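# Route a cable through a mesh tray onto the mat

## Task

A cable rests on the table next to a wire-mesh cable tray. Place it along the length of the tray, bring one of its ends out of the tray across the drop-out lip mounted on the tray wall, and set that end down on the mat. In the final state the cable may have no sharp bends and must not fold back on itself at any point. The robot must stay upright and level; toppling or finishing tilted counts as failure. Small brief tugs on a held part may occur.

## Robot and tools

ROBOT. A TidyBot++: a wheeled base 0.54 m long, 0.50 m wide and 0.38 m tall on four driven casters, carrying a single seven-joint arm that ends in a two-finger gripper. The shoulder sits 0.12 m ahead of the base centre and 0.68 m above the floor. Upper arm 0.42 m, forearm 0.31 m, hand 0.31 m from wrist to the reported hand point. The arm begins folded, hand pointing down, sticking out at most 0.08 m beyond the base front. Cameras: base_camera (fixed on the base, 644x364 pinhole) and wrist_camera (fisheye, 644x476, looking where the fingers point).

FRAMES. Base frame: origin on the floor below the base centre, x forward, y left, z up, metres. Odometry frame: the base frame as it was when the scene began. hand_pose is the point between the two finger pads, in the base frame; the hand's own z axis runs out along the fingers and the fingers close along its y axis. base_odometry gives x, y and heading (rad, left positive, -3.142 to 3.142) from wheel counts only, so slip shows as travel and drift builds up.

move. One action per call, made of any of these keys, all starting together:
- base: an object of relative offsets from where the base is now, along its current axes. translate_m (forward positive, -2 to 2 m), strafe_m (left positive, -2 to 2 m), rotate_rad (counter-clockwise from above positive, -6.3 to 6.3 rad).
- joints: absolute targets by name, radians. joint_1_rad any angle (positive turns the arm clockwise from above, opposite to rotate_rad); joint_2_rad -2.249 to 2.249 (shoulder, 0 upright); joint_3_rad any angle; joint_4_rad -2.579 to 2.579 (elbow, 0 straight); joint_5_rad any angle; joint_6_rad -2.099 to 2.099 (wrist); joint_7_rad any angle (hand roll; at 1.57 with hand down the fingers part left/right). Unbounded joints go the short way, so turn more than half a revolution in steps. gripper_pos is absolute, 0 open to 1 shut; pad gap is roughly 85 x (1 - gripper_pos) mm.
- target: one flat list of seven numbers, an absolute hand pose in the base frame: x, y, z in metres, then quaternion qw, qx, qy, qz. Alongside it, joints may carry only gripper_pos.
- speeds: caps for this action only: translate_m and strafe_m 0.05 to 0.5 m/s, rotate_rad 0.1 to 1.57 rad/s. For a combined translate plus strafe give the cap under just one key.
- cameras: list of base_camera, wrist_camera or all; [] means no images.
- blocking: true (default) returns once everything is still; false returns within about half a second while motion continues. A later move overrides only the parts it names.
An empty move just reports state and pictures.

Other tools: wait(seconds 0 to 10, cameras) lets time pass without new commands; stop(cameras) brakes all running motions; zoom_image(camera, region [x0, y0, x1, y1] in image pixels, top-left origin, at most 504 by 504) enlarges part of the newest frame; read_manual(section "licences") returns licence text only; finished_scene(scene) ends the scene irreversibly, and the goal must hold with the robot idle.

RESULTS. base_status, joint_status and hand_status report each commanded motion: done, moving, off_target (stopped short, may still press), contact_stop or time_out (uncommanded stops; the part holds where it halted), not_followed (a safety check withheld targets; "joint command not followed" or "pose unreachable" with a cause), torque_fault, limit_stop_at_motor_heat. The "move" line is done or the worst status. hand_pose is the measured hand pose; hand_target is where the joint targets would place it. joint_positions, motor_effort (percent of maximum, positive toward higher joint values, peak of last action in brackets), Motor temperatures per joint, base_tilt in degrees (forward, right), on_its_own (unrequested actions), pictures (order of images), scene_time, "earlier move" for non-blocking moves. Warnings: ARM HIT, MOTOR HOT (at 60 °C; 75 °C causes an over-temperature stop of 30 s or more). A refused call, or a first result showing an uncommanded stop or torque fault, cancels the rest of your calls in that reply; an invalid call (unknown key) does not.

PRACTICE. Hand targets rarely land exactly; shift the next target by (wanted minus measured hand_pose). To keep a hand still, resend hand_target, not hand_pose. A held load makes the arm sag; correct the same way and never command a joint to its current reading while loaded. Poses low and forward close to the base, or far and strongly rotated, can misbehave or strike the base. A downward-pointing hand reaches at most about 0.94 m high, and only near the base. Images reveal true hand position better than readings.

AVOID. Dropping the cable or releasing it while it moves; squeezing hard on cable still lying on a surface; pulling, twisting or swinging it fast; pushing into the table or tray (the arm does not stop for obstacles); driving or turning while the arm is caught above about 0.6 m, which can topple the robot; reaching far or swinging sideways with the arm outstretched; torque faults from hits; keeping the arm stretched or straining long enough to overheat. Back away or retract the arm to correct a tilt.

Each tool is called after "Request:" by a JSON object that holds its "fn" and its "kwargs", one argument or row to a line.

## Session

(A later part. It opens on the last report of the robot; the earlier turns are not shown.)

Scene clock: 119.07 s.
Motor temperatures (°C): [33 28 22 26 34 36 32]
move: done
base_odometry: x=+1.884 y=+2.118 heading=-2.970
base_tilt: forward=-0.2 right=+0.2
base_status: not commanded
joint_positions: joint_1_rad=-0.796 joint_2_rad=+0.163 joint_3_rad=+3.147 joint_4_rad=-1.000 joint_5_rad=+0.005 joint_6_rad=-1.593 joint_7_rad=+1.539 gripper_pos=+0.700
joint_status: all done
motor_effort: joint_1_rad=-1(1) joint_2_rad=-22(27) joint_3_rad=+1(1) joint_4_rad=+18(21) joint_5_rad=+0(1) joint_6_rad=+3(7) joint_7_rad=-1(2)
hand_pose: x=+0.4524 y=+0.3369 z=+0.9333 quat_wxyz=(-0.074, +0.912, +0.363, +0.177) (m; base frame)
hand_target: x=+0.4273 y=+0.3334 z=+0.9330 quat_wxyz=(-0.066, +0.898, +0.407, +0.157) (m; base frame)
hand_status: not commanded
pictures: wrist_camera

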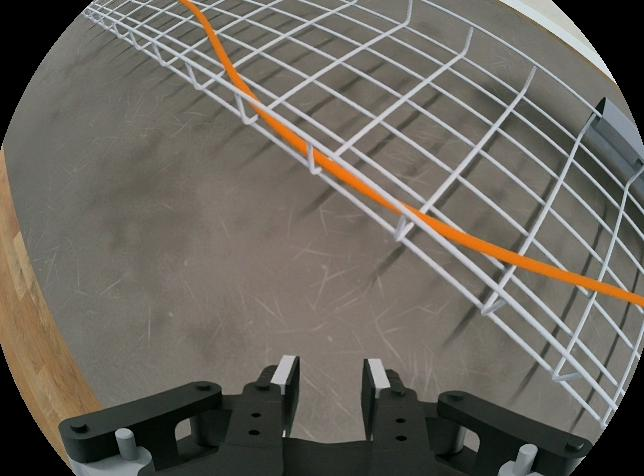

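Request:
{"fn": "move", "kwargs": {
  "joints": {"joint_1_rad": 0.0, "joint_2_rad": -0.3, "joint_4_rad": -1.4, "joint_6_rad": -1.55, "joint_7_rad": 1.6},
  "base": {"translate_m": -0.34, "strafe_m": -1.23}
}}

Scene clock: 125.80 s.
Motor temperatures (°C): [33 28 22 26 34 36 32]
move: done
base_odometry: x=+2.009 y=+3.388 heading=-2.969
base_tilt: forward=-0.2 right=+0.3
base_status: done
joint_positions: joint_1_rad=-0.024 joint_2_rad=-0.288 joint_3_rad=+3.147 joint_4_rad=-1.388 joint_5_rad=+0.005 joint_6_rad=-1.593 joint_7_rad=+1.539 gripper_pos=+0.700
joint_status: all done
motor_effort: joint_1_rad=+0(3) joint_2_rad=-6(27) joint_3_rad=+1(2) joint_4_rad=+18(19) joint_5_rad=-1(2) joint_6_rad=+3(4) joint_7_rad=-1(3)
hand_pose: x=+0.4147 y=+0.0050 z=+0.9474 quat_wxyz=(-0.004, +0.975, -0.007, +0.222) (m; base frame)
hand_target: x=+0.4217 y=+0.0019 z=+0.9519 quat_wxyz=(+0.004, +0.970, +0.015, +0.243) (m; base frame)
hand_status: not commanded
pictures: base_camera, wrist_camera

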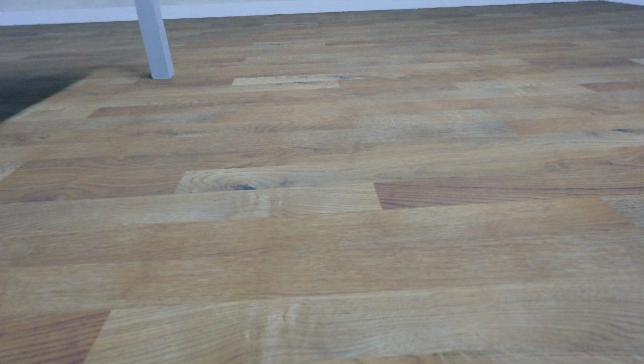

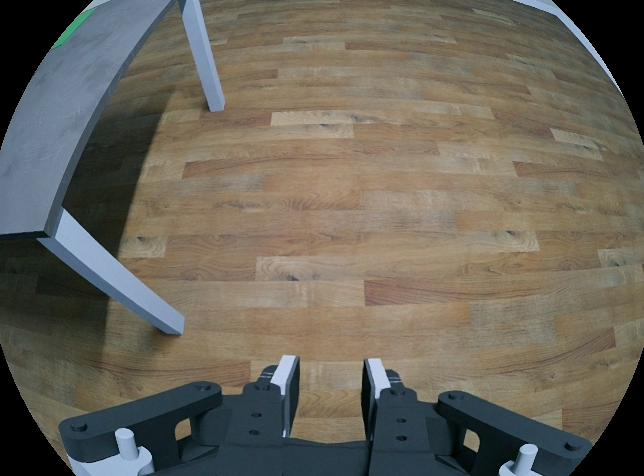

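Request:
{"fn": "move", "kwargs": {
  "base": {"translate_m": 2.0, "strafe_m": -0.1, "rotate_rad": -3.139}
}}

Scene clock: 132.60 s.
Motor temperatures (°C): [33 28 22 26 34 36 32]
move: done
base_odometry: x=+0.021 y=+3.144 heading=+0.174
base_tilt: forward=-0.3 right=+0.3
base_status: done
joint_positions: joint_1_rad=-0.022 joint_2_rad=-0.300 joint_3_rad=+3.147 joint_4_rad=-1.389 joint_5_rad=+0.005 joint_6_rad=-1.593 joint_7_rad=+1.539 gripper_pos=+0.700
joint_status: not commanded
motor_effort: joint_1_rad=+0(1) joint_2_rad=-4(8) joint_3_rad=+1(3) joint_4_rad=+18(19) joint_5_rad=-1(1) joint_6_rad=+4(4) joint_7_rad=-1(2)
hand_pose: x=+0.4112 y=+0.0043 z=+0.9503 quat_wxyz=(-0.004, +0.974, -0.008, +0.227) (m; base frame)
hand_target: x=+0.4217 y=+0.0019 z=+0.9519 quat_wxyz=(+0.004, +0.970, +0.015, +0.243) (m; base frame)
hand_status: not commanded
pictures: base_camera, wrist_camera

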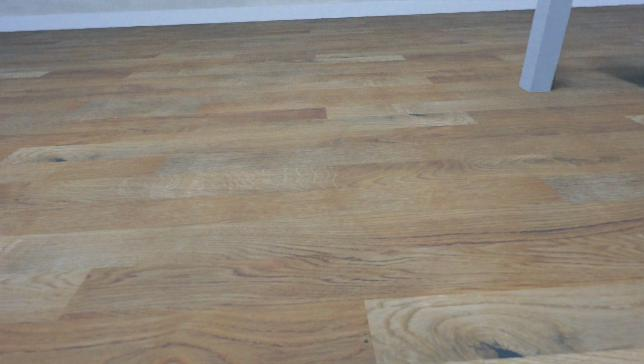

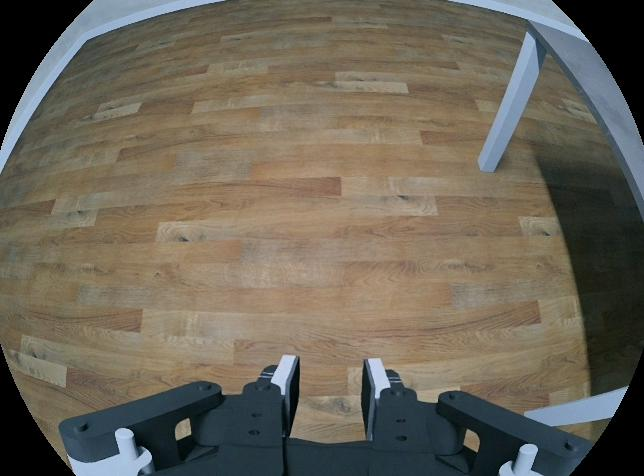

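Request:
{"fn": "move", "kwargs": {
  "base": {"translate_m": -0.22, "strafe_m": -1.2},
  "joints": {"joint_2_rad": -0.1, "joint_4_rad": -1.2, "joint_6_rad": -1.5}
}}

Scene clock: 136.57 s.
Motor temperatures (°C): [33 28 22 26 34 36 32]
move: done
base_odometry: x=+0.012 y=+1.924 heading=+0.174
base_tilt: forward=-0.2 right=+0.2
base_status: done
joint_positions: joint_1_rad=-0.020 joint_2_rad=-0.094 joint_3_rad=+3.147 joint_4_rad=-1.210 joint_5_rad=+0.005 joint_6_rad=-1.560 joint_7_rad=+1.539 gripper_pos=+0.700
joint_status: all done
motor_effort: joint_1_rad=+0(1) joint_2_rad=-13(16) joint_3_rad=+1(3) joint_4_rad=+18(20) joint_5_rad=-1(1) joint_6_rad=+3(5) joint_7_rad=-1(2)
hand_pose: x=+0.5018 y=+0.0051 z=+0.9604 quat_wxyz=(-0.003, +0.973, -0.009, +0.230) (m; base frame)
hand_target: x=+0.5176 y=+0.0020 z=+0.9763 quat_wxyz=(+0.004, +0.963, +0.015, +0.268) (m; base frame)
hand_status: not commanded
pictures: base_camera, wrist_camera

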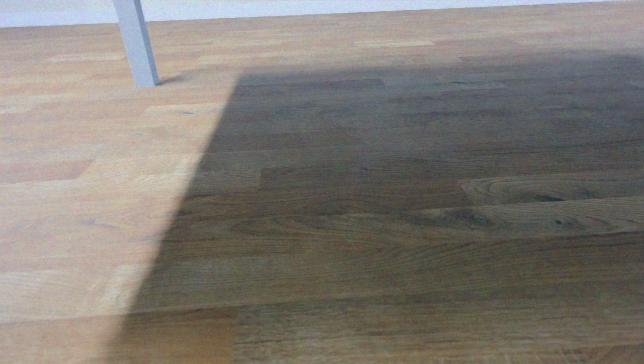

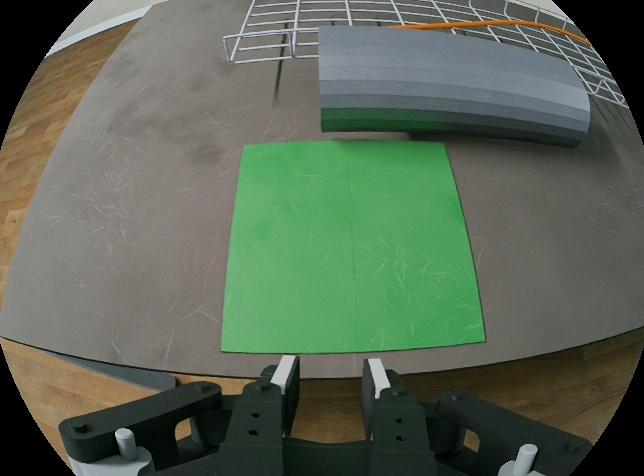

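Request:
{"fn": "move", "kwargs": {
  "base": {"translate_m": 0.295, "strafe_m": -0.09},
  "joints": {"joint_1_rad": 0.03, "joint_2_rad": 0.45, "joint_4_rad": -0.61, "joint_6_rad": -1.33, "joint_7_rad": 0.30}
}}

Scene clock: 140.67 s.
Motor temperatures (°C): [33 28 22 26 34 36 32]
move: done
base_odometry: x=+0.318 y=+1.886 heading=+0.173
base_tilt: forward=-0.2 right=+0.3
base_status: done
joint_positions: joint_1_rad=+0.006 joint_2_rad=+0.465 joint_3_rad=+3.147 joint_4_rad=-0.620 joint_5_rad=+0.005 joint_6_rad=-1.394 joint_7_rad=+0.363 gripper_pos=+0.700
joint_status: all done
motor_effort: joint_1_rad=+0(2) joint_2_rad=-33(38) joint_3_rad=+0(2) joint_4_rad=+19(21) joint_5_rad=+0(1) joint_6_rad=+5(6) joint_7_rad=-1(2)
hand_pose: x=+0.7772 y=-0.0068 z=+0.9592 quat_wxyz=(-0.180, +0.775, -0.541, +0.271) (m; base frame)
hand_target: x=+0.7886 y=-0.0180 z=+0.9869 quat_wxyz=(-0.214, +0.741, -0.563, +0.298) (m; base frame)
hand_status: not commanded
pictures: base_camera, wrist_camera

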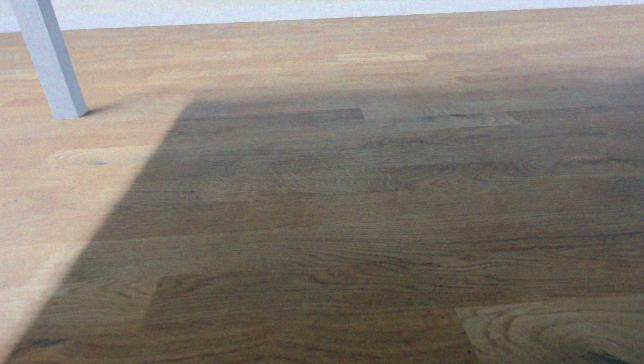

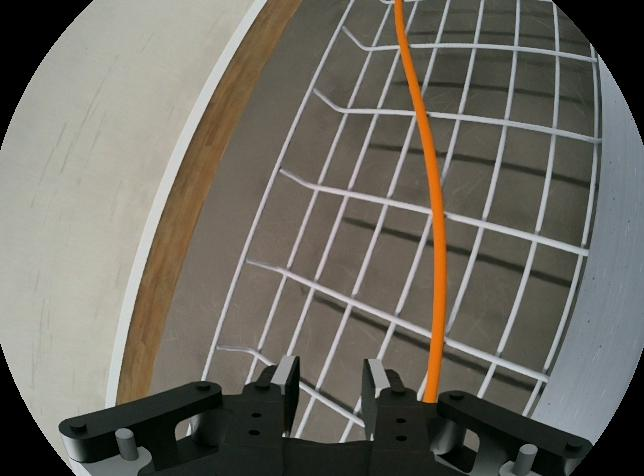

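Request:
{"fn": "move", "kwargs": {
  "base": {"strafe_m": -0.09},
  "joints": {"joint_1_rad": 0.02, "joint_2_rad": 0.44, "joint_4_rad": -0.82, "joint_6_rad": -1.255, "joint_7_rad": 0.30, "gripper_pos": 0.6}
}}

Scene clock: 142.90 s.
Motor temperatures (°C): [33 28 22 26 34 36 32]
move: done
base_odometry: x=+0.334 y=+1.797 heading=+0.173
base_tilt: forward=-0.3 right=+0.2
base_status: done
joint_positions: joint_1_rad=+0.017 joint_2_rad=+0.461 joint_3_rad=+3.147 joint_4_rad=-0.812 joint_5_rad=+0.005 joint_6_rad=-1.320 joint_7_rad=+0.361 gripper_pos=+0.600
joint_status: all done
motor_effort: joint_1_rad=+0(5) joint_2_rad=-34(36) joint_3_rad=+0(3) joint_4_rad=+20(22) joint_5_rad=+0(1) joint_6_rad=+4(5) joint_7_rad=-1(2)
hand_pose: x=+0.7688 y=-0.0139 z=+0.8855 quat_wxyz=(-0.149, +0.786, -0.556, +0.227) (m; base frame)
hand_target: x=+0.7800 y=-0.0111 z=+0.9065 quat_wxyz=(-0.181, +0.760, -0.572, +0.250) (m; base frame)
hand_status: not commanded
pictures: base_camera, wrist_camera

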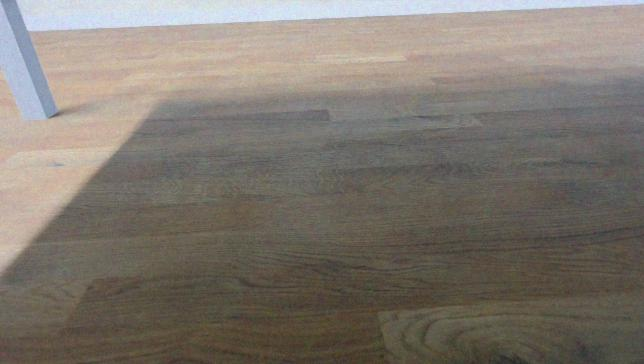

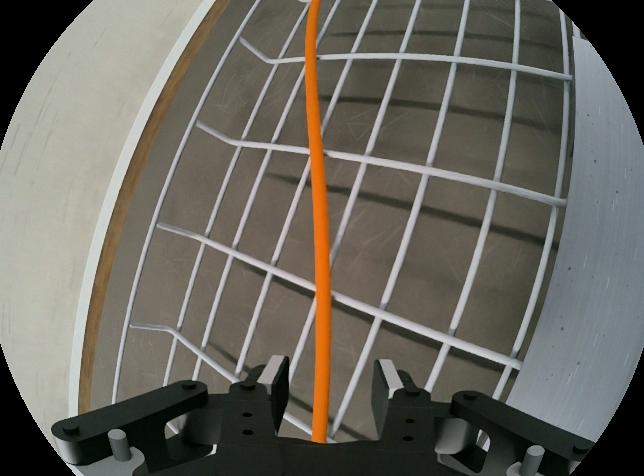

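Request:
{"fn": "move", "kwargs": {
  "joints": {"joint_2_rad": 0.52, "joint_4_rad": -0.91, "joint_6_rad": -1.09},
  "cameras": ["wrist_camera"]
}}

Scene clock: 144.37 s.
Motor temperatures (°C): [33 28 22 26 34 36 32]
move: done
base_odometry: x=+0.334 y=+1.797 heading=+0.173
base_tilt: forward=-0.3 right=+0.3
base_status: not commanded
joint_positions: joint_1_rad=+0.017 joint_2_rad=+0.538 joint_3_rad=+3.147 joint_4_rad=-0.905 joint_5_rad=+0.005 joint_6_rad=-1.154 joint_7_rad=+0.361 gripper_pos=+0.600
joint_status: all done
motor_effort: joint_1_rad=+0(1) joint_2_rad=-37(40) joint_3_rad=+0(1) joint_4_rad=+21(22) joint_5_rad=+0(1) joint_6_rad=+4(4) joint_7_rad=-1(2)
hand_pose: x=+0.8077 y=-0.0146 z=+0.8173 quat_wxyz=(-0.148, +0.787, -0.556, +0.225) (m; base frame)
hand_target: x=+0.8205 y=-0.0119 z=+0.8380 quat_wxyz=(-0.180, +0.761, -0.572, +0.248) (m; base frame)
hand_status: not commanded
pictures: wrist_camera

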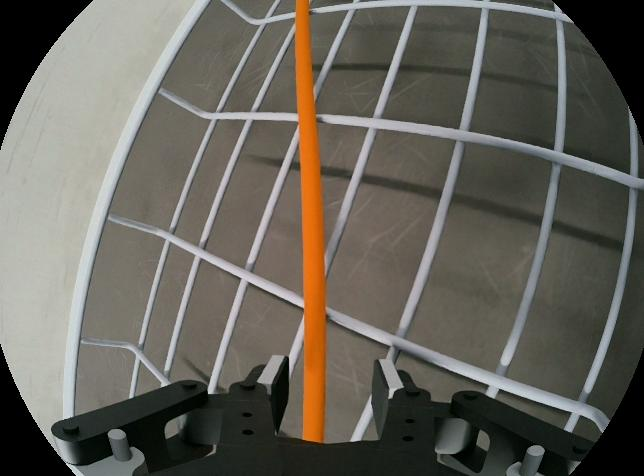

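Request:
{"fn": "move", "kwargs": {
  "joints": {"joint_1_rad": -0.01, "joint_2_rad": 0.525, "joint_4_rad": -0.92, "joint_6_rad": -1.08},
  "cameras": ["wrist_camera"]
}}

Scene clock: 145.33 s.
Motor temperatures (°C): [33 28 22 26 34 36 32]
move: done
base_odometry: x=+0.334 y=+1.797 heading=+0.173
base_tilt: forward=-0.3 right=+0.2
base_status: not commanded
joint_positions: joint_1_rad=+0.006 joint_2_rad=+0.538 joint_3_rad=+3.147 joint_4_rad=-0.910 joint_5_rad=+0.005 joint_6_rad=-1.144 joint_7_rad=+0.361 gripper_pos=+0.600
joint_status: all done
motor_effort: joint_1_rad=+0(2) joint_2_rad=-37(38) joint_3_rad=+0(1) joint_4_rad=+20(21) joint_5_rad=-1(1) joint_6_rad=+4(5) joint_7_rad=-1(1)
hand_pose: x=+0.8092 y=-0.0071 z=+0.8163 quat_wxyz=(-0.150, +0.789, -0.551, +0.226) (m; base frame)
hand_target: x=+0.8217 y=+0.0092 z=+0.8314 quat_wxyz=(-0.182, +0.770, -0.561, +0.243) (m; base frame)
hand_status: not commanded
pictures: wrist_camera

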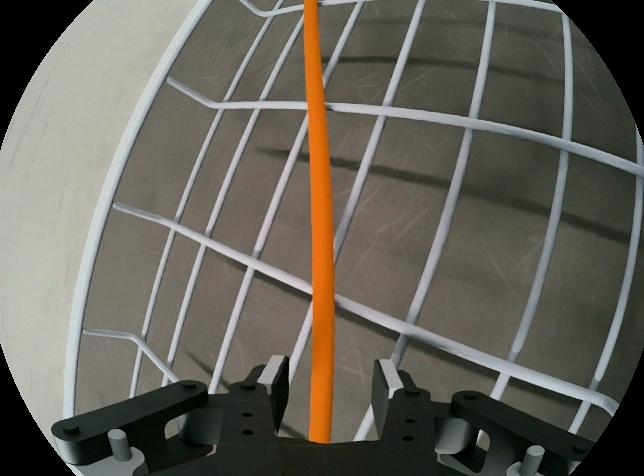

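Request:
{"fn": "move", "kwargs": {
  "joints": {"joint_2_rad": 0.54, "joint_4_rad": -0.93, "joint_6_rad": -1.08},
  "cameras": ["wrist_camera"]
}}

Request:
{"fn": "move", "kwargs": {
  "joints": {"gripper_pos": 0.93},
  "cameras": ["wrist_camera"]
}}

Scene clock: 146.00 s.
Motor temperatures (°C): [33 28 22 26 34 36 32]
move: done
base_odometry: x=+0.334 y=+1.797 heading=+0.173
base_tilt: forward=-0.2 right=+0.2
base_status: not commanded
joint_positions: joint_1_rad=+0.006 joint_2_rad=+0.540 joint_3_rad=+3.147 joint_4_rad=-0.917 joint_5_rad=+0.005 joint_6_rad=-1.143 joint_7_rad=+0.361 gripper_pos=+0.600
joint_status: all done
motor_effort: joint_1_rad=+0(1) joint_2_rad=-33(37) joint_3_rad=+0(1) joint_4_rad=+19(21) joint_5_rad=-1(1) joint_6_rad=+4(5) joint_7_rad=-1(1)
hand_pose: x=+0.8083 y=-0.0071 z=+0.8116 quat_wxyz=(-0.148, +0.790, -0.552, +0.223) (m; base frame)
hand_target: x=+0.8216 y=+0.0092 z=+0.8160 quat_wxyz=(-0.175, +0.773, -0.563, +0.233) (m; base frame)
hand_status: not commanded
pictures: wrist_camera

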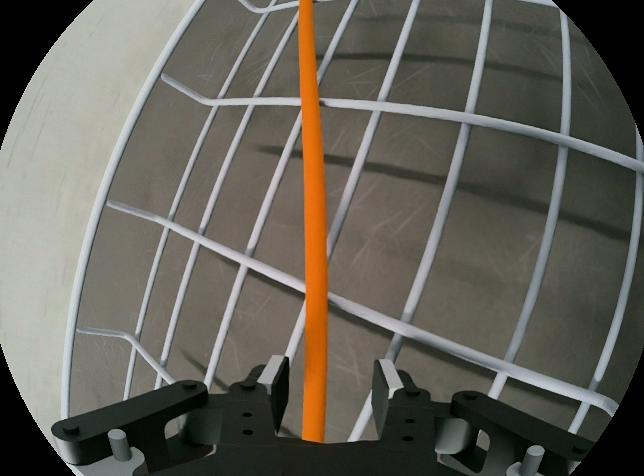

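Scene clock: 146.73 s.
Motor temperatures (°C): [33 28 22 26 34 36 32]
move: done
base_odometry: x=+0.334 y=+1.797 heading=+0.173
base_tilt: forward=-0.3 right=+0.3
base_status: not commanded
joint_positions: joint_1_rad=+0.004 joint_2_rad=+0.540 joint_3_rad=+3.147 joint_4_rad=-0.917 joint_5_rad=+0.005 joint_6_rad=-1.130 joint_7_rad=+0.361 gripper_pos=+0.929
joint_status: all done
motor_effort: joint_1_rad=+0(2) joint_2_rad=-34(37) joint_3_rad=+1(2) joint_4_rad=+19(20) joint_5_rad=+0(1) joint_6_rad=+3(5) joint_7_rad=-1(1)
hand_pose: x=+0.8115 y=-0.0057 z=+0.8138 quat_wxyz=(-0.152, +0.789, -0.550, +0.228) (m; base frame)
hand_target: x=+0.8216 y=+0.0092 z=+0.8160 quat_wxyz=(-0.175, +0.773, -0.563, +0.233) (m; base frame)
hand_status: not commanded
pictures: wrist_camera

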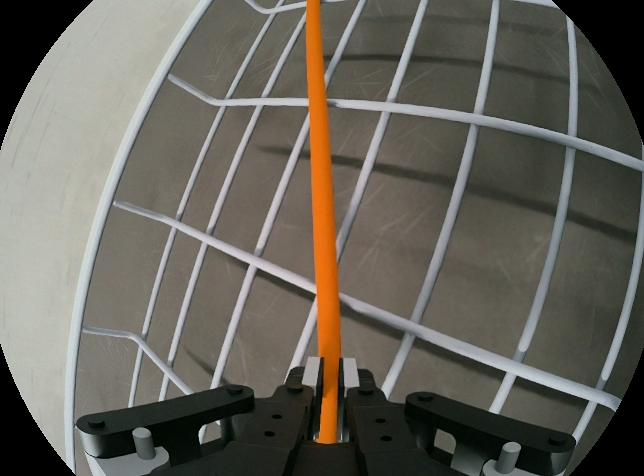

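Request:
{"fn": "move", "kwargs": {
  "joints": {"gripper_pos": 0.7},
  "cameras": []
}}

Request:
{"fn": "move", "kwargs": {
  "joints": {"joint_2_rad": 0.558, "joint_4_rad": -0.94, "joint_6_rad": -1.08},
  "cameras": ["wrist_camera"]
}}

Request:
{"fn": "move", "kwargs": {
  "joints": {"gripper_pos": 0.93},
  "cameras": ["wrist_camera"]
}}

Scene clock: 147.57 s.
Motor temperatures (°C): [33 28 22 26 34 36 32]
move: done
base_odometry: x=+0.334 y=+1.797 heading=+0.173
base_tilt: forward=-0.3 right=+0.3
base_status: not commanded
joint_positions: joint_1_rad=+0.004 joint_2_rad=+0.543 joint_3_rad=+3.147 joint_4_rad=-0.920 joint_5_rad=+0.005 joint_6_rad=-1.127 joint_7_rad=+0.361 gripper_pos=+0.700
joint_status: all done
motor_effort: joint_1_rad=+0(1) joint_2_rad=-36(37) joint_3_rad=+0(1) joint_4_rad=+19(21) joint_5_rad=+0(1) joint_6_rad=+3(4) joint_7_rad=-1(1)
hand_pose: x=+0.8120 y=-0.0057 z=+0.8107 quat_wxyz=(-0.151, +0.789, -0.550, +0.227) (m; base frame)
hand_target: x=+0.8216 y=+0.0092 z=+0.8160 quat_wxyz=(-0.175, +0.773, -0.563, +0.233) (m; base frame)
hand_status: not commanded
pictures: none
No camera images: "cameras" was empty.

Scene clock: 148.13 s.
Motor temperatures (°C): [33 28 22 26 34 36 32]
move: done
base_odometry: x=+0.334 y=+1.797 heading=+0.173
base_tilt: forward=-0.2 right=+0.2
base_status: not commanded
joint_positions: joint_1_rad=+0.004 joint_2_rad=+0.547 joint_3_rad=+3.147 joint_4_rad=-0.921 joint_5_rad=+0.005 joint_6_rad=-1.123 joint_7_rad=+0.361 gripper_pos=+0.700
joint_status: all done
motor_effort: joint_1_rad=+0(0) joint_2_rad=-33(36) joint_3_rad=+0(1) joint_4_rad=+18(19) joint_5_rad=-1(1) joint_6_rad=+3(3) joint_7_rad=-1(1)
hand_pose: x=+0.8135 y=-0.0057 z=+0.8085 quat_wxyz=(-0.151, +0.789, -0.550, +0.227) (m; base frame)
hand_target: x=+0.8215 y=+0.0092 z=+0.7985 quat_wxyz=(-0.167, +0.776, -0.566, +0.223) (m; base frame)
hand_status: not commanded
pictures: wrist_camera

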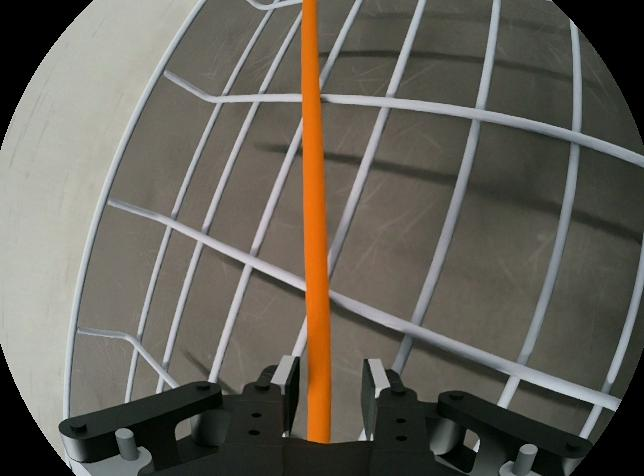

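Scene clock: 148.77 s.
Motor temperatures (°C): [33 28 22 26 34 36 32]
move: done
base_odometry: x=+0.334 y=+1.797 heading=+0.173
base_tilt: forward=-0.3 right=+0.2
base_status: not commanded
joint_positions: joint_1_rad=+0.003 joint_2_rad=+0.547 joint_3_rad=+3.147 joint_4_rad=-0.922 joint_5_rad=+0.005 joint_6_rad=-1.116 joint_7_rad=+0.361 gripper_pos=+0.921
joint_status: all done
motor_effort: joint_1_rad=+0(1) joint_2_rad=-33(36) joint_3_rad=+1(2) joint_4_rad=+17(19) joint_5_rad=+0(1) joint_6_rad=+2(5) joint_7_rad=+0(1)
hand_pose: x=+0.8152 y=-0.0047 z=+0.8090 quat_wxyz=(-0.152, +0.789, -0.549, +0.229) (m; base frame)
hand_target: x=+0.8215 y=+0.0092 z=+0.7985 quat_wxyz=(-0.167, +0.776, -0.566, +0.223) (m; base frame)
hand_status: not commanded
pictures: wrist_camera

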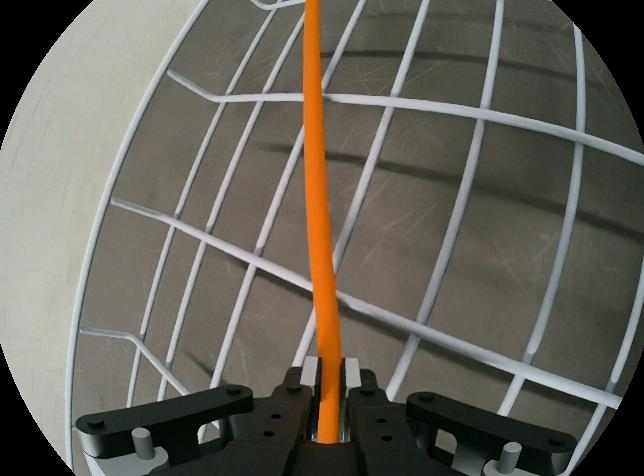

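Request:
{"fn": "move", "kwargs": {
  "joints": {"joint_2_rad": 0.43, "joint_4_rad": -0.63, "joint_6_rad": -1.42},
  "cameras": ["wrist_camera"]
}}

Scene clock: 150.90 s.
Motor temperatures (°C): [33 28 22 26 34 36 32]
move: done
base_odometry: x=+0.334 y=+1.797 heading=+0.173
base_tilt: forward=-0.2 right=+0.3
base_status: not commanded
joint_positions: joint_1_rad=+0.002 joint_2_rad=+0.441 joint_3_rad=+3.147 joint_4_rad=-0.635 joint_5_rad=+0.005 joint_6_rad=-1.366 joint_7_rad=+0.360 gripper_pos=+0.921
joint_status: all done
motor_effort: joint_1_rad=+0(1) joint_2_rad=-33(42) joint_3_rad=+1(2) joint_4_rad=+19(23) joint_5_rad=+0(1) joint_6_rad=+5(6) joint_7_rad=+0(2)
hand_pose: x=+0.7759 y=-0.0044 z=+0.9731 quat_wxyz=(-0.191, +0.771, -0.537, +0.284) (m; base frame)
hand_target: x=+0.7598 y=+0.0085 z=+0.9723 quat_wxyz=(-0.195, +0.764, -0.557, +0.260) (m; base frame)
hand_status: not commanded
pictures: wrist_camera

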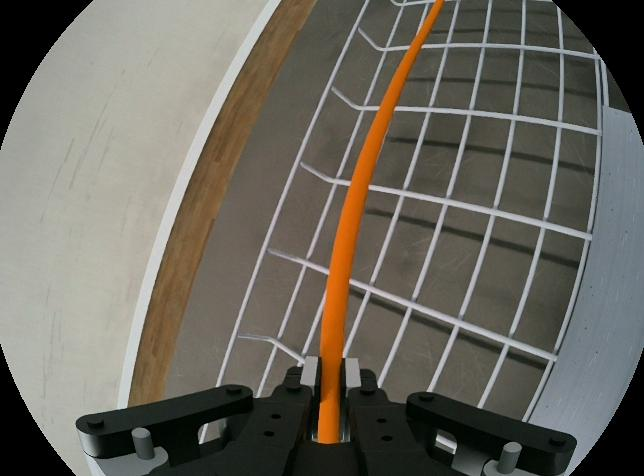

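Request:
{"fn": "move", "kwargs": {
  "joints": {"joint_1_rad": 0.04, "joint_2_rad": 0.32, "joint_4_rad": -0.78, "joint_6_rad": -1.52, "joint_7_rad": 0.65},
  "cameras": []
}}

Request:
{"fn": "move", "kwargs": {
  "joints": {"joint_1_rad": 0.08, "joint_2_rad": 0.215, "joint_4_rad": -0.925, "joint_6_rad": -1.64, "joint_7_rad": 0.92}
}}

Scene clock: 152.37 s.
Motor temperatures (°C): [33 28 22 26 34 36 32]
move: done
base_odometry: x=+0.334 y=+1.797 heading=+0.173
base_tilt: forward=-0.2 right=+0.3
base_status: not commanded
joint_positions: joint_1_rad=+0.021 joint_2_rad=+0.343 joint_3_rad=+3.147 joint_4_rad=-0.773 joint_5_rad=+0.005 joint_6_rad=-1.465 joint_7_rad=+0.589 gripper_pos=+0.921
joint_status: all done
motor_effort: joint_1_rad=-1(2) joint_2_rad=-30(34) joint_3_rad=+0(1) joint_4_rad=+19(21) joint_5_rad=-1(1) joint_6_rad=+5(6) joint_7_rad=+0(3)
hand_pose: x=+0.7082 y=-0.0149 z=+0.9528 quat_wxyz=(-0.124, +0.841, -0.464, +0.247) (m; base frame)
hand_target: x=+0.6862 y=-0.0206 z=+0.9539 quat_wxyz=(-0.110, +0.857, -0.446, +0.233) (m; base frame)
hand_status: not commanded
pictures: none
No camera images: "cameras" was empty.

Scene clock: 153.77 s.
Motor temperatures (°C): [33 28 22 26 34 36 32]
move: done
base_odometry: x=+0.334 y=+1.797 heading=+0.173
base_tilt: forward=-0.2 right=+0.2
base_status: not commanded
joint_positions: joint_1_rad=+0.059 joint_2_rad=+0.234 joint_3_rad=+3.147 joint_4_rad=-0.917 joint_5_rad=+0.005 joint_6_rad=-1.583 joint_7_rad=+0.856 gripper_pos=+0.921
joint_status: all done
motor_effort: joint_1_rad=-1(2) joint_2_rad=-26(31) joint_3_rad=+0(0) joint_4_rad=+19(20) joint_5_rad=-1(1) joint_6_rad=+3(5) joint_7_rad=-1(2)
hand_pose: x=+0.6262 y=-0.0326 z=+0.9333 quat_wxyz=(-0.062, +0.906, -0.372, +0.193) (m; base frame)
hand_target: x=+0.6031 y=-0.0368 z=+0.9330 quat_wxyz=(-0.051, +0.919, -0.351, +0.172) (m; base frame)
hand_status: not commanded
pictures: base_camera, wrist_camera

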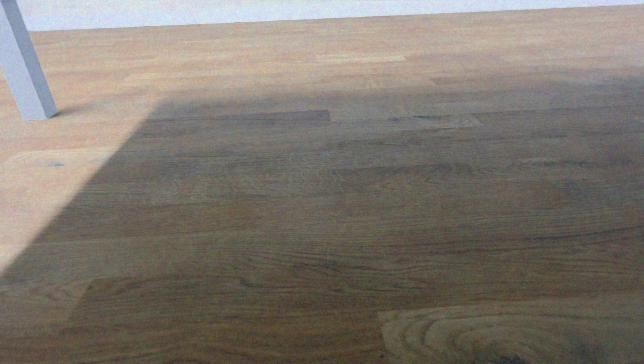

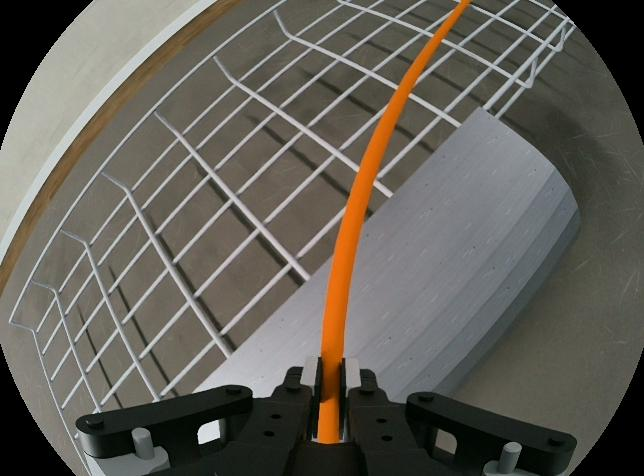

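Request:
{"fn": "move", "kwargs": {
  "joints": {"joint_2_rad": 0.195, "joint_4_rad": -1.10, "joint_6_rad": -1.39}
}}

Scene clock: 155.10 s.
Motor temperatures (°C): [33 28 22 26 34 36 32]
move: done
base_odometry: x=+0.334 y=+1.797 heading=+0.173
base_tilt: forward=-0.2 right=+0.2
base_status: not commanded
joint_positions: joint_1_rad=+0.059 joint_2_rad=+0.221 joint_3_rad=+3.147 joint_4_rad=-1.092 joint_5_rad=+0.005 joint_6_rad=-1.455 joint_7_rad=+0.859 gripper_pos=+0.921
joint_status: all done
motor_effort: joint_1_rad=+0(1) joint_2_rad=-25(27) joint_3_rad=+1(1) joint_4_rad=+20(21) joint_5_rad=+0(1) joint_6_rad=+3(4) joint_7_rad=-1(1)
hand_pose: x=+0.6278 y=-0.0328 z=+0.8824 quat_wxyz=(-0.056, +0.909, -0.372, +0.177) (m; base frame)
hand_target: x=+0.6388 y=-0.0396 z=+0.9008 quat_wxyz=(-0.064, +0.910, -0.347, +0.217) (m; base frame)
hand_status: not commanded
pictures: base_camera, wrist_camera

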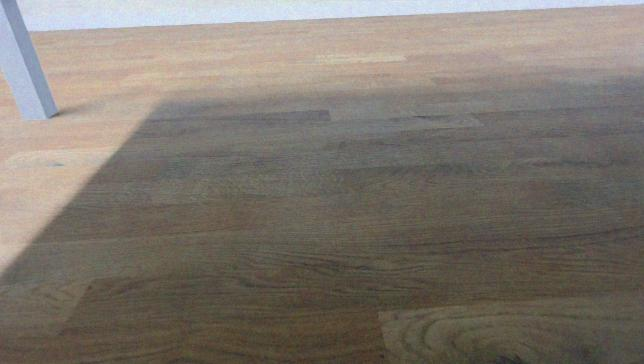

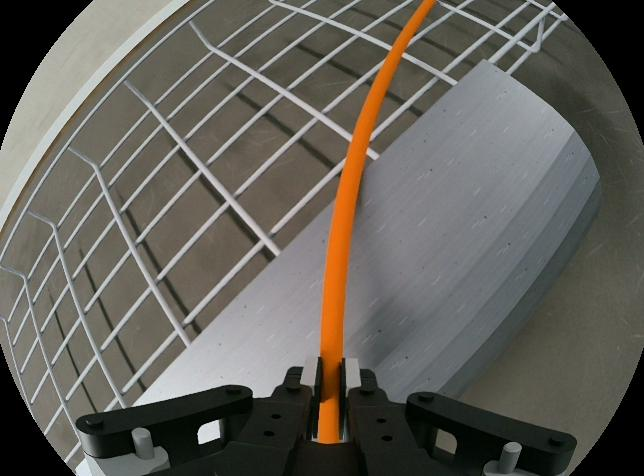

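Request:
{"fn": "move", "kwargs": {
  "joints": {"joint_2_rad": 0.21, "joint_4_rad": -1.115, "joint_6_rad": -1.37},
  "cameras": []
}}

Request:
{"fn": "move", "kwargs": {
  "joints": {"gripper_pos": 0.7}
}}

Scene clock: 156.00 s.
Motor temperatures (°C): [33 28 22 26 34 36 32]
move: done
base_odometry: x=+0.334 y=+1.797 heading=+0.173
base_tilt: forward=-0.2 right=+0.3
base_status: not commanded
joint_positions: joint_1_rad=+0.059 joint_2_rad=+0.221 joint_3_rad=+3.147 joint_4_rad=-1.108 joint_5_rad=+0.005 joint_6_rad=-1.434 joint_7_rad=+0.859 gripper_pos=+0.921
joint_status: all done
motor_effort: joint_1_rad=+0(0) joint_2_rad=-25(26) joint_3_rad=+1(1) joint_4_rad=+20(21) joint_5_rad=+0(0) joint_6_rad=+3(4) joint_7_rad=-1(2)
hand_pose: x=+0.6306 y=-0.0330 z=+0.8783 quat_wxyz=(-0.057, +0.909, -0.372, +0.179) (m; base frame)
hand_target: x=+0.6445 y=-0.0400 z=+0.8891 quat_wxyz=(-0.063, +0.911, -0.348, +0.212) (m; base frame)
hand_status: not commanded
pictures: none
No camera images: "cameras" was empty.

Scene clock: 156.63 s.
Motor temperatures (°C): [33 28 22 26 34 36 32]
move: done
base_odometry: x=+0.334 y=+1.797 heading=+0.173
base_tilt: forward=-0.3 right=+0.3
base_status: not commanded
joint_positions: joint_1_rad=+0.059 joint_2_rad=+0.221 joint_3_rad=+3.147 joint_4_rad=-1.108 joint_5_rad=+0.005 joint_6_rad=-1.433 joint_7_rad=+0.859 gripper_pos=+0.700
joint_status: all done
motor_effort: joint_1_rad=+0(0) joint_2_rad=-24(25) joint_3_rad=+0(1) joint_4_rad=+19(20) joint_5_rad=+0(1) joint_6_rad=+3(3) joint_7_rad=-1(1)
hand_pose: x=+0.6309 y=-0.0330 z=+0.8784 quat_wxyz=(-0.057, +0.909, -0.372, +0.180) (m; base frame)
hand_target: x=+0.6445 y=-0.0400 z=+0.8891 quat_wxyz=(-0.063, +0.911, -0.348, +0.212) (m; base frame)
hand_status: not commanded
pictures: base_camera, wrist_camera

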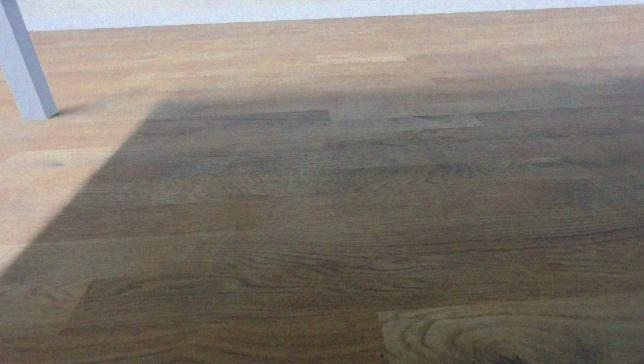

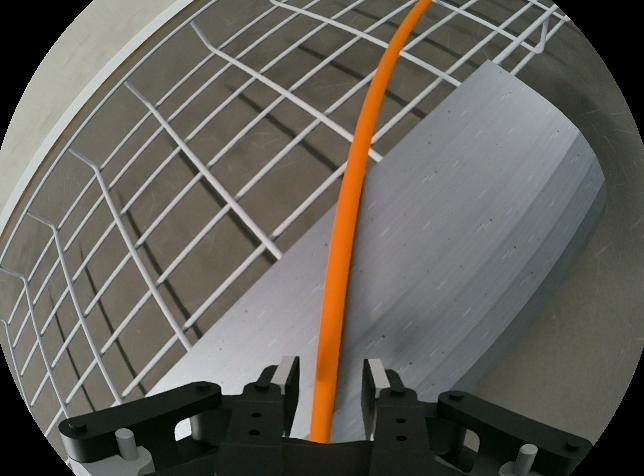

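Request:
{"fn": "move", "kwargs": {
  "joints": {"joint_2_rad": 0.12, "joint_4_rad": -0.95, "joint_6_rad": -1.5},
  "cameras": []
}}

Request:
{"fn": "move", "kwargs": {
  "joints": {"joint_1_rad": 0.0, "joint_2_rad": -0.3, "joint_4_rad": -1.2, "joint_6_rad": -1.7, "joint_7_rad": 1.6}
}}

Scene clock: 158.13 s.
Motor temperatures (°C): [33 28 22 26 34 36 32]
move: done
base_odometry: x=+0.334 y=+1.797 heading=+0.173
base_tilt: forward=-0.3 right=+0.2
base_status: not commanded
joint_positions: joint_1_rad=+0.059 joint_2_rad=+0.124 joint_3_rad=+3.147 joint_4_rad=-0.952 joint_5_rad=+0.005 joint_6_rad=-1.452 joint_7_rad=+0.859 gripper_pos=+0.700
joint_status: all done
motor_effort: joint_1_rad=+0(1) joint_2_rad=-21(28) joint_3_rad=+1(1) joint_4_rad=+19(21) joint_5_rad=+0(1) joint_6_rad=+4(5) joint_7_rad=-1(1)
hand_pose: x=+0.6259 y=-0.0328 z=+0.9939 quat_wxyz=(-0.093, +0.882, -0.361, +0.287) (m; base frame)
hand_target: x=+0.6121 y=-0.0375 z=+0.9887 quat_wxyz=(-0.080, +0.896, -0.342, +0.270) (m; base frame)
hand_status: not commanded
pictures: none
No camera images: "cameras" was empty.

Scene clock: 160.07 s.
Motor temperatures (°C): [33 28 22 26 34 36 32]
move: done
base_odometry: x=+0.334 y=+1.797 heading=+0.173
base_tilt: forward=-0.2 right=+0.3
base_status: not commanded
joint_positions: joint_1_rad=+0.026 joint_2_rad=-0.300 joint_3_rad=+3.147 joint_4_rad=-1.187 joint_5_rad=+0.005 joint_6_rad=-1.643 joint_7_rad=+1.537 gripper_pos=+0.700
joint_status: all done
motor_effort: joint_1_rad=-1(2) joint_2_rad=-4(23) joint_3_rad=+1(1) joint_4_rad=+17(21) joint_5_rad=+0(1) joint_6_rad=+5(5) joint_7_rad=-1(3)
hand_pose: x=+0.4170 y=-0.0102 z=+1.0274 quat_wxyz=(+0.001, +0.953, -0.032, +0.301) (m; base frame)
hand_target: x=+0.4014 y=+0.0019 z=+1.0124 quat_wxyz=(+0.004, +0.963, +0.015, +0.267) (m; base frame)
hand_status: not commanded
pictures: base_camera, wrist_camera

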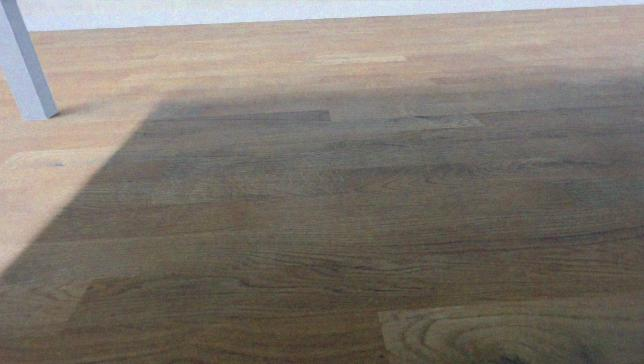

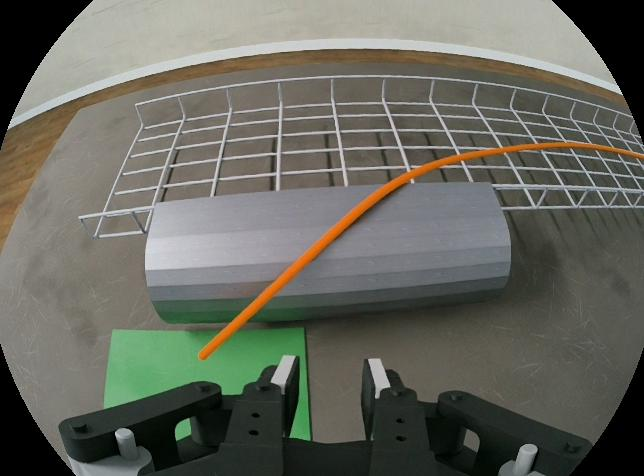

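Request:
{"fn": "zoom_image", "kwargs": {
  "camera": "wrist_camera",
  "region": [80, 260, 340, 455]
}}

Scaled by 1.938.

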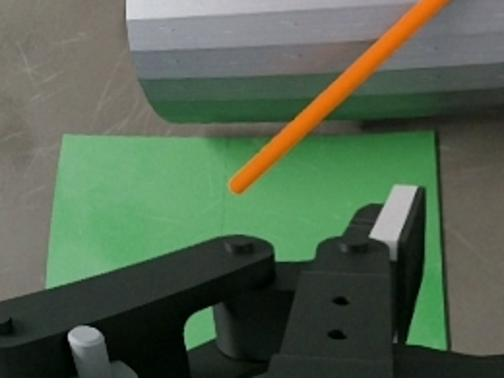

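Request:
{"fn": "move", "kwargs": {
  "base": {"strafe_m": 0.1},
  "joints": {"joint_1_rad": -0.02, "joint_2_rad": 0.1, "joint_4_rad": -1.21, "joint_6_rad": -1.64, "joint_7_rad": 0.6, "gripper_pos": 0.6}
}}

Scene clock: 162.53 s.
Motor temperatures (°C): [33 28 22 26 34 36 32]
move: done
base_odometry: x=+0.317 y=+1.896 heading=+0.173
base_tilt: forward=-0.3 right=+0.3
base_status: done
joint_positions: joint_1_rad=+0.006 joint_2_rad=+0.109 joint_3_rad=+3.147 joint_4_rad=-1.203 joint_5_rad=+0.005 joint_6_rad=-1.643 joint_7_rad=+0.663 gripper_pos=+0.600
joint_status: all done
motor_effort: joint_1_rad=+0(2) joint_2_rad=-19(23) joint_3_rad=+1(3) joint_4_rad=+19(20) joint_5_rad=-1(1) joint_6_rad=+1(5) joint_7_rad=-1(2)
hand_pose: x=+0.5266 y=-0.0046 z=+0.8746 quat_wxyz=(-0.038, +0.892, -0.442, +0.085) (m; base frame)
hand_target: x=+0.5239 y=+0.0100 z=+0.8759 quat_wxyz=(-0.046, +0.885, -0.455, +0.084) (m; base frame)
hand_status: not commanded
pictures: base_camera, wrist_camera

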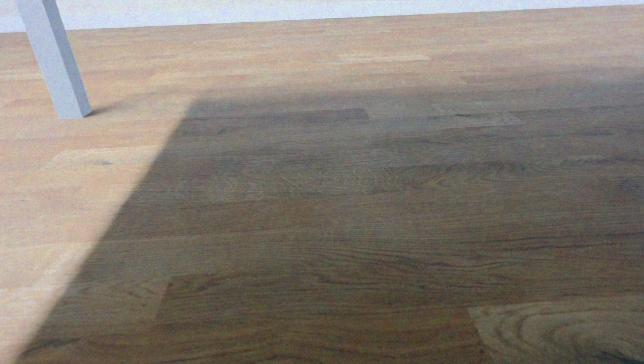

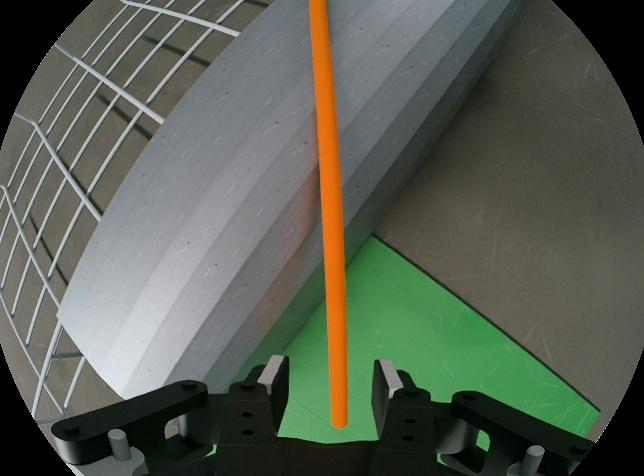

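Request:
{"fn": "move", "kwargs": {
  "joints": {"joint_1_rad": 0.05, "joint_2_rad": 0.1, "joint_4_rad": -1.29, "joint_6_rad": -1.5, "joint_7_rad": 0.75},
  "cameras": ["wrist_camera"]
}}

Scene clock: 164.33 s.
Motor temperatures (°C): [33 28 22 26 34 36 32]
move: done
base_odometry: x=+0.317 y=+1.896 heading=+0.173
base_tilt: forward=-0.3 right=+0.2
base_status: not commanded
joint_positions: joint_1_rad=+0.034 joint_2_rad=+0.110 joint_3_rad=+3.147 joint_4_rad=-1.282 joint_5_rad=+0.005 joint_6_rad=-1.555 joint_7_rad=+0.714 gripper_pos=+0.600
joint_status: all done
motor_effort: joint_1_rad=+0(1) joint_2_rad=-20(22) joint_3_rad=+1(2) joint_4_rad=+19(19) joint_5_rad=+0(1) joint_6_rad=+1(2) joint_7_rad=-1(2)
hand_pose: x=+0.5346 y=-0.0164 z=+0.8504 quat_wxyz=(-0.036, +0.897, -0.431, +0.090) (m; base frame)
hand_target: x=+0.5473 y=-0.0194 z=+0.8555 quat_wxyz=(-0.047, +0.900, -0.418, +0.116) (m; base frame)
hand_status: not commanded
pictures: wrist_camera

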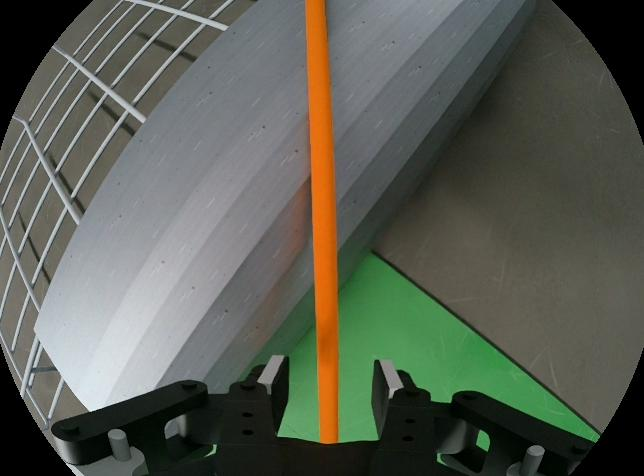

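Request:
{"fn": "move", "kwargs": {
  "joints": {"joint_2_rad": 0.115, "joint_4_rad": -1.31, "joint_6_rad": -1.49},
  "cameras": []
}}

Request:
{"fn": "move", "kwargs": {
  "joints": {"gripper_pos": 0.93},
  "cameras": ["wrist_camera"]
}}

Scene clock: 165.03 s.
Motor temperatures (°C): [33 28 22 26 34 36 32]
move: done
base_odometry: x=+0.317 y=+1.896 heading=+0.173
base_tilt: forward=-0.3 right=+0.3
base_status: not commanded
joint_positions: joint_1_rad=+0.034 joint_2_rad=+0.115 joint_3_rad=+3.147 joint_4_rad=-1.302 joint_5_rad=+0.005 joint_6_rad=-1.548 joint_7_rad=+0.714 gripper_pos=+0.600
joint_status: all done
motor_effort: joint_1_rad=+0(0) joint_2_rad=-20(21) joint_3_rad=+1(1) joint_4_rad=+18(20) joint_5_rad=-1(1) joint_6_rad=+1(1) joint_7_rad=-1(1)
hand_pose: x=+0.5323 y=-0.0163 z=+0.8418 quat_wxyz=(-0.033, +0.898, -0.432, +0.082) (m; base frame)
hand_target: x=+0.5478 y=-0.0195 z=+0.8421 quat_wxyz=(-0.043, +0.901, -0.418, +0.105) (m; base frame)
hand_status: not commanded
pictures: none
No camera images: "cameras" was empty.

Scene clock: 165.77 s.
Motor temperatures (°C): [33 28 22 26 34 36 32]
move: done
base_odometry: x=+0.317 y=+1.896 heading=+0.173
base_tilt: forward=-0.2 right=+0.3
base_status: not commanded
joint_positions: joint_1_rad=+0.034 joint_2_rad=+0.115 joint_3_rad=+3.147 joint_4_rad=-1.302 joint_5_rad=+0.005 joint_6_rad=-1.548 joint_7_rad=+0.714 gripper_pos=+0.930
joint_status: all done
motor_effort: joint_1_rad=+0(0) joint_2_rad=-20(21) joint_3_rad=+1(1) joint_4_rad=+19(19) joint_5_rad=+0(1) joint_6_rad=+1(1) joint_7_rad=-1(2)
hand_pose: x=+0.5323 y=-0.0163 z=+0.8418 quat_wxyz=(-0.033, +0.898, -0.432, +0.082) (m; base frame)
hand_target: x=+0.5478 y=-0.0195 z=+0.8421 quat_wxyz=(-0.043, +0.901, -0.418, +0.105) (m; base frame)
hand_status: not commanded
pictures: wrist_camera

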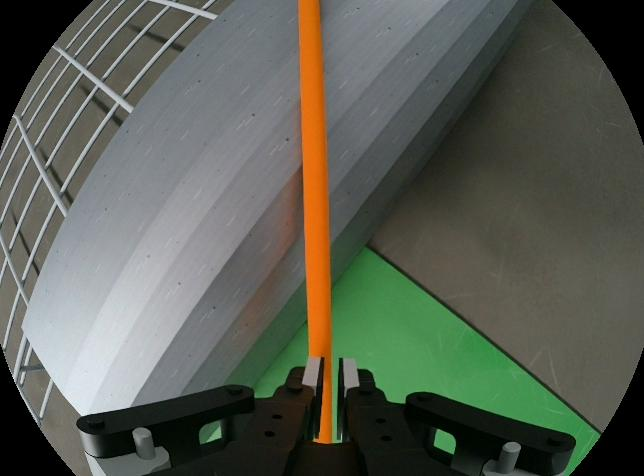

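Request:
{"fn": "move", "kwargs": {
  "joints": {"gripper_pos": 0.6},
  "cameras": []
}}

Request:
{"fn": "move", "kwargs": {
  "joints": {"joint_2_rad": 0.12, "joint_4_rad": -1.355, "joint_6_rad": -1.45},
  "cameras": ["wrist_camera"]
}}

Scene clock: 166.60 s.
Motor temperatures (°C): [33 28 22 26 34 36 32]
move: done
base_odometry: x=+0.317 y=+1.896 heading=+0.173
base_tilt: forward=-0.3 right=+0.2
base_status: not commanded
joint_positions: joint_1_rad=+0.034 joint_2_rad=+0.115 joint_3_rad=+3.147 joint_4_rad=-1.302 joint_5_rad=+0.005 joint_6_rad=-1.548 joint_7_rad=+0.714 gripper_pos=+0.600
joint_status: all done
motor_effort: joint_1_rad=+0(0) joint_2_rad=-20(21) joint_3_rad=+1(1) joint_4_rad=+19(19) joint_5_rad=+0(1) joint_6_rad=+1(1) joint_7_rad=-1(2)
hand_pose: x=+0.5323 y=-0.0163 z=+0.8418 quat_wxyz=(-0.033, +0.898, -0.432, +0.082) (m; base frame)
hand_target: x=+0.5478 y=-0.0195 z=+0.8421 quat_wxyz=(-0.043, +0.901, -0.418, +0.105) (m; base frame)
hand_status: not commanded
pictures: none
No camera images: "cameras" was empty.

Scene clock: 167.33 s.
Motor temperatures (°C): [33 28 22 26 34 36 32]
move: done
base_odometry: x=+0.317 y=+1.896 heading=+0.173
base_tilt: forward=-0.3 right=+0.2
base_status: not commanded
joint_positions: joint_1_rad=+0.034 joint_2_rad=+0.119 joint_3_rad=+3.147 joint_4_rad=-1.348 joint_5_rad=+0.005 joint_6_rad=-1.510 joint_7_rad=+0.714 gripper_pos=+0.600
joint_status: all done
motor_effort: joint_1_rad=+0(0) joint_2_rad=-20(21) joint_3_rad=+1(1) joint_4_rad=+19(20) joint_5_rad=-1(1) joint_6_rad=+1(1) joint_7_rad=-2(2)
hand_pose: x=+0.5325 y=-0.0163 z=+0.8250 quat_wxyz=(-0.030, +0.898, -0.432, +0.076) (m; base frame)
hand_target: x=+0.5487 y=-0.0195 z=+0.8256 quat_wxyz=(-0.041, +0.902, -0.419, +0.100) (m; base frame)
hand_status: not commanded
pictures: wrist_camera

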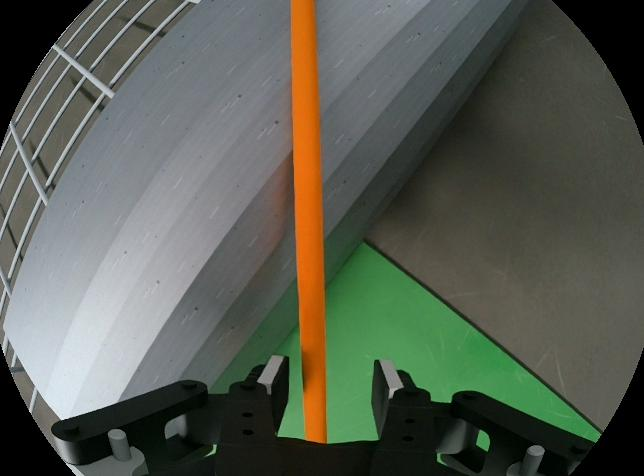

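Request:
{"fn": "move", "kwargs": {
  "joints": {"gripper_pos": 0.93},
  "cameras": ["wrist_camera"]
}}

Scene clock: 168.23 s.
Motor temperatures (°C): [33 28 22 26 34 36 32]
move: done
base_odometry: x=+0.317 y=+1.896 heading=+0.173
base_tilt: forward=-0.2 right=+0.2
base_status: not commanded
joint_positions: joint_1_rad=+0.034 joint_2_rad=+0.119 joint_3_rad=+3.147 joint_4_rad=-1.348 joint_5_rad=+0.005 joint_6_rad=-1.510 joint_7_rad=+0.714 gripper_pos=+0.918
joint_status: all done
motor_effort: joint_1_rad=+0(0) joint_2_rad=-21(21) joint_3_rad=+1(1) joint_4_rad=+19(19) joint_5_rad=+0(0) joint_6_rad=+1(1) joint_7_rad=-1(2)
hand_pose: x=+0.5325 y=-0.0163 z=+0.8250 quat_wxyz=(-0.030, +0.898, -0.432, +0.077) (m; base frame)
hand_target: x=+0.5487 y=-0.0195 z=+0.8256 quat_wxyz=(-0.041, +0.902, -0.419, +0.100) (m; base frame)
hand_status: not commanded
pictures: wrist_camera

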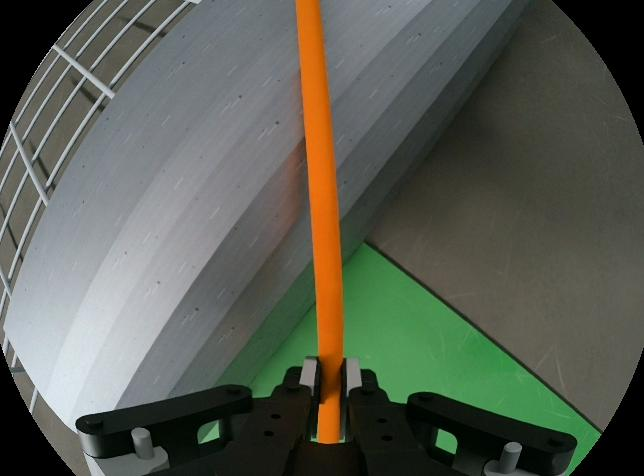

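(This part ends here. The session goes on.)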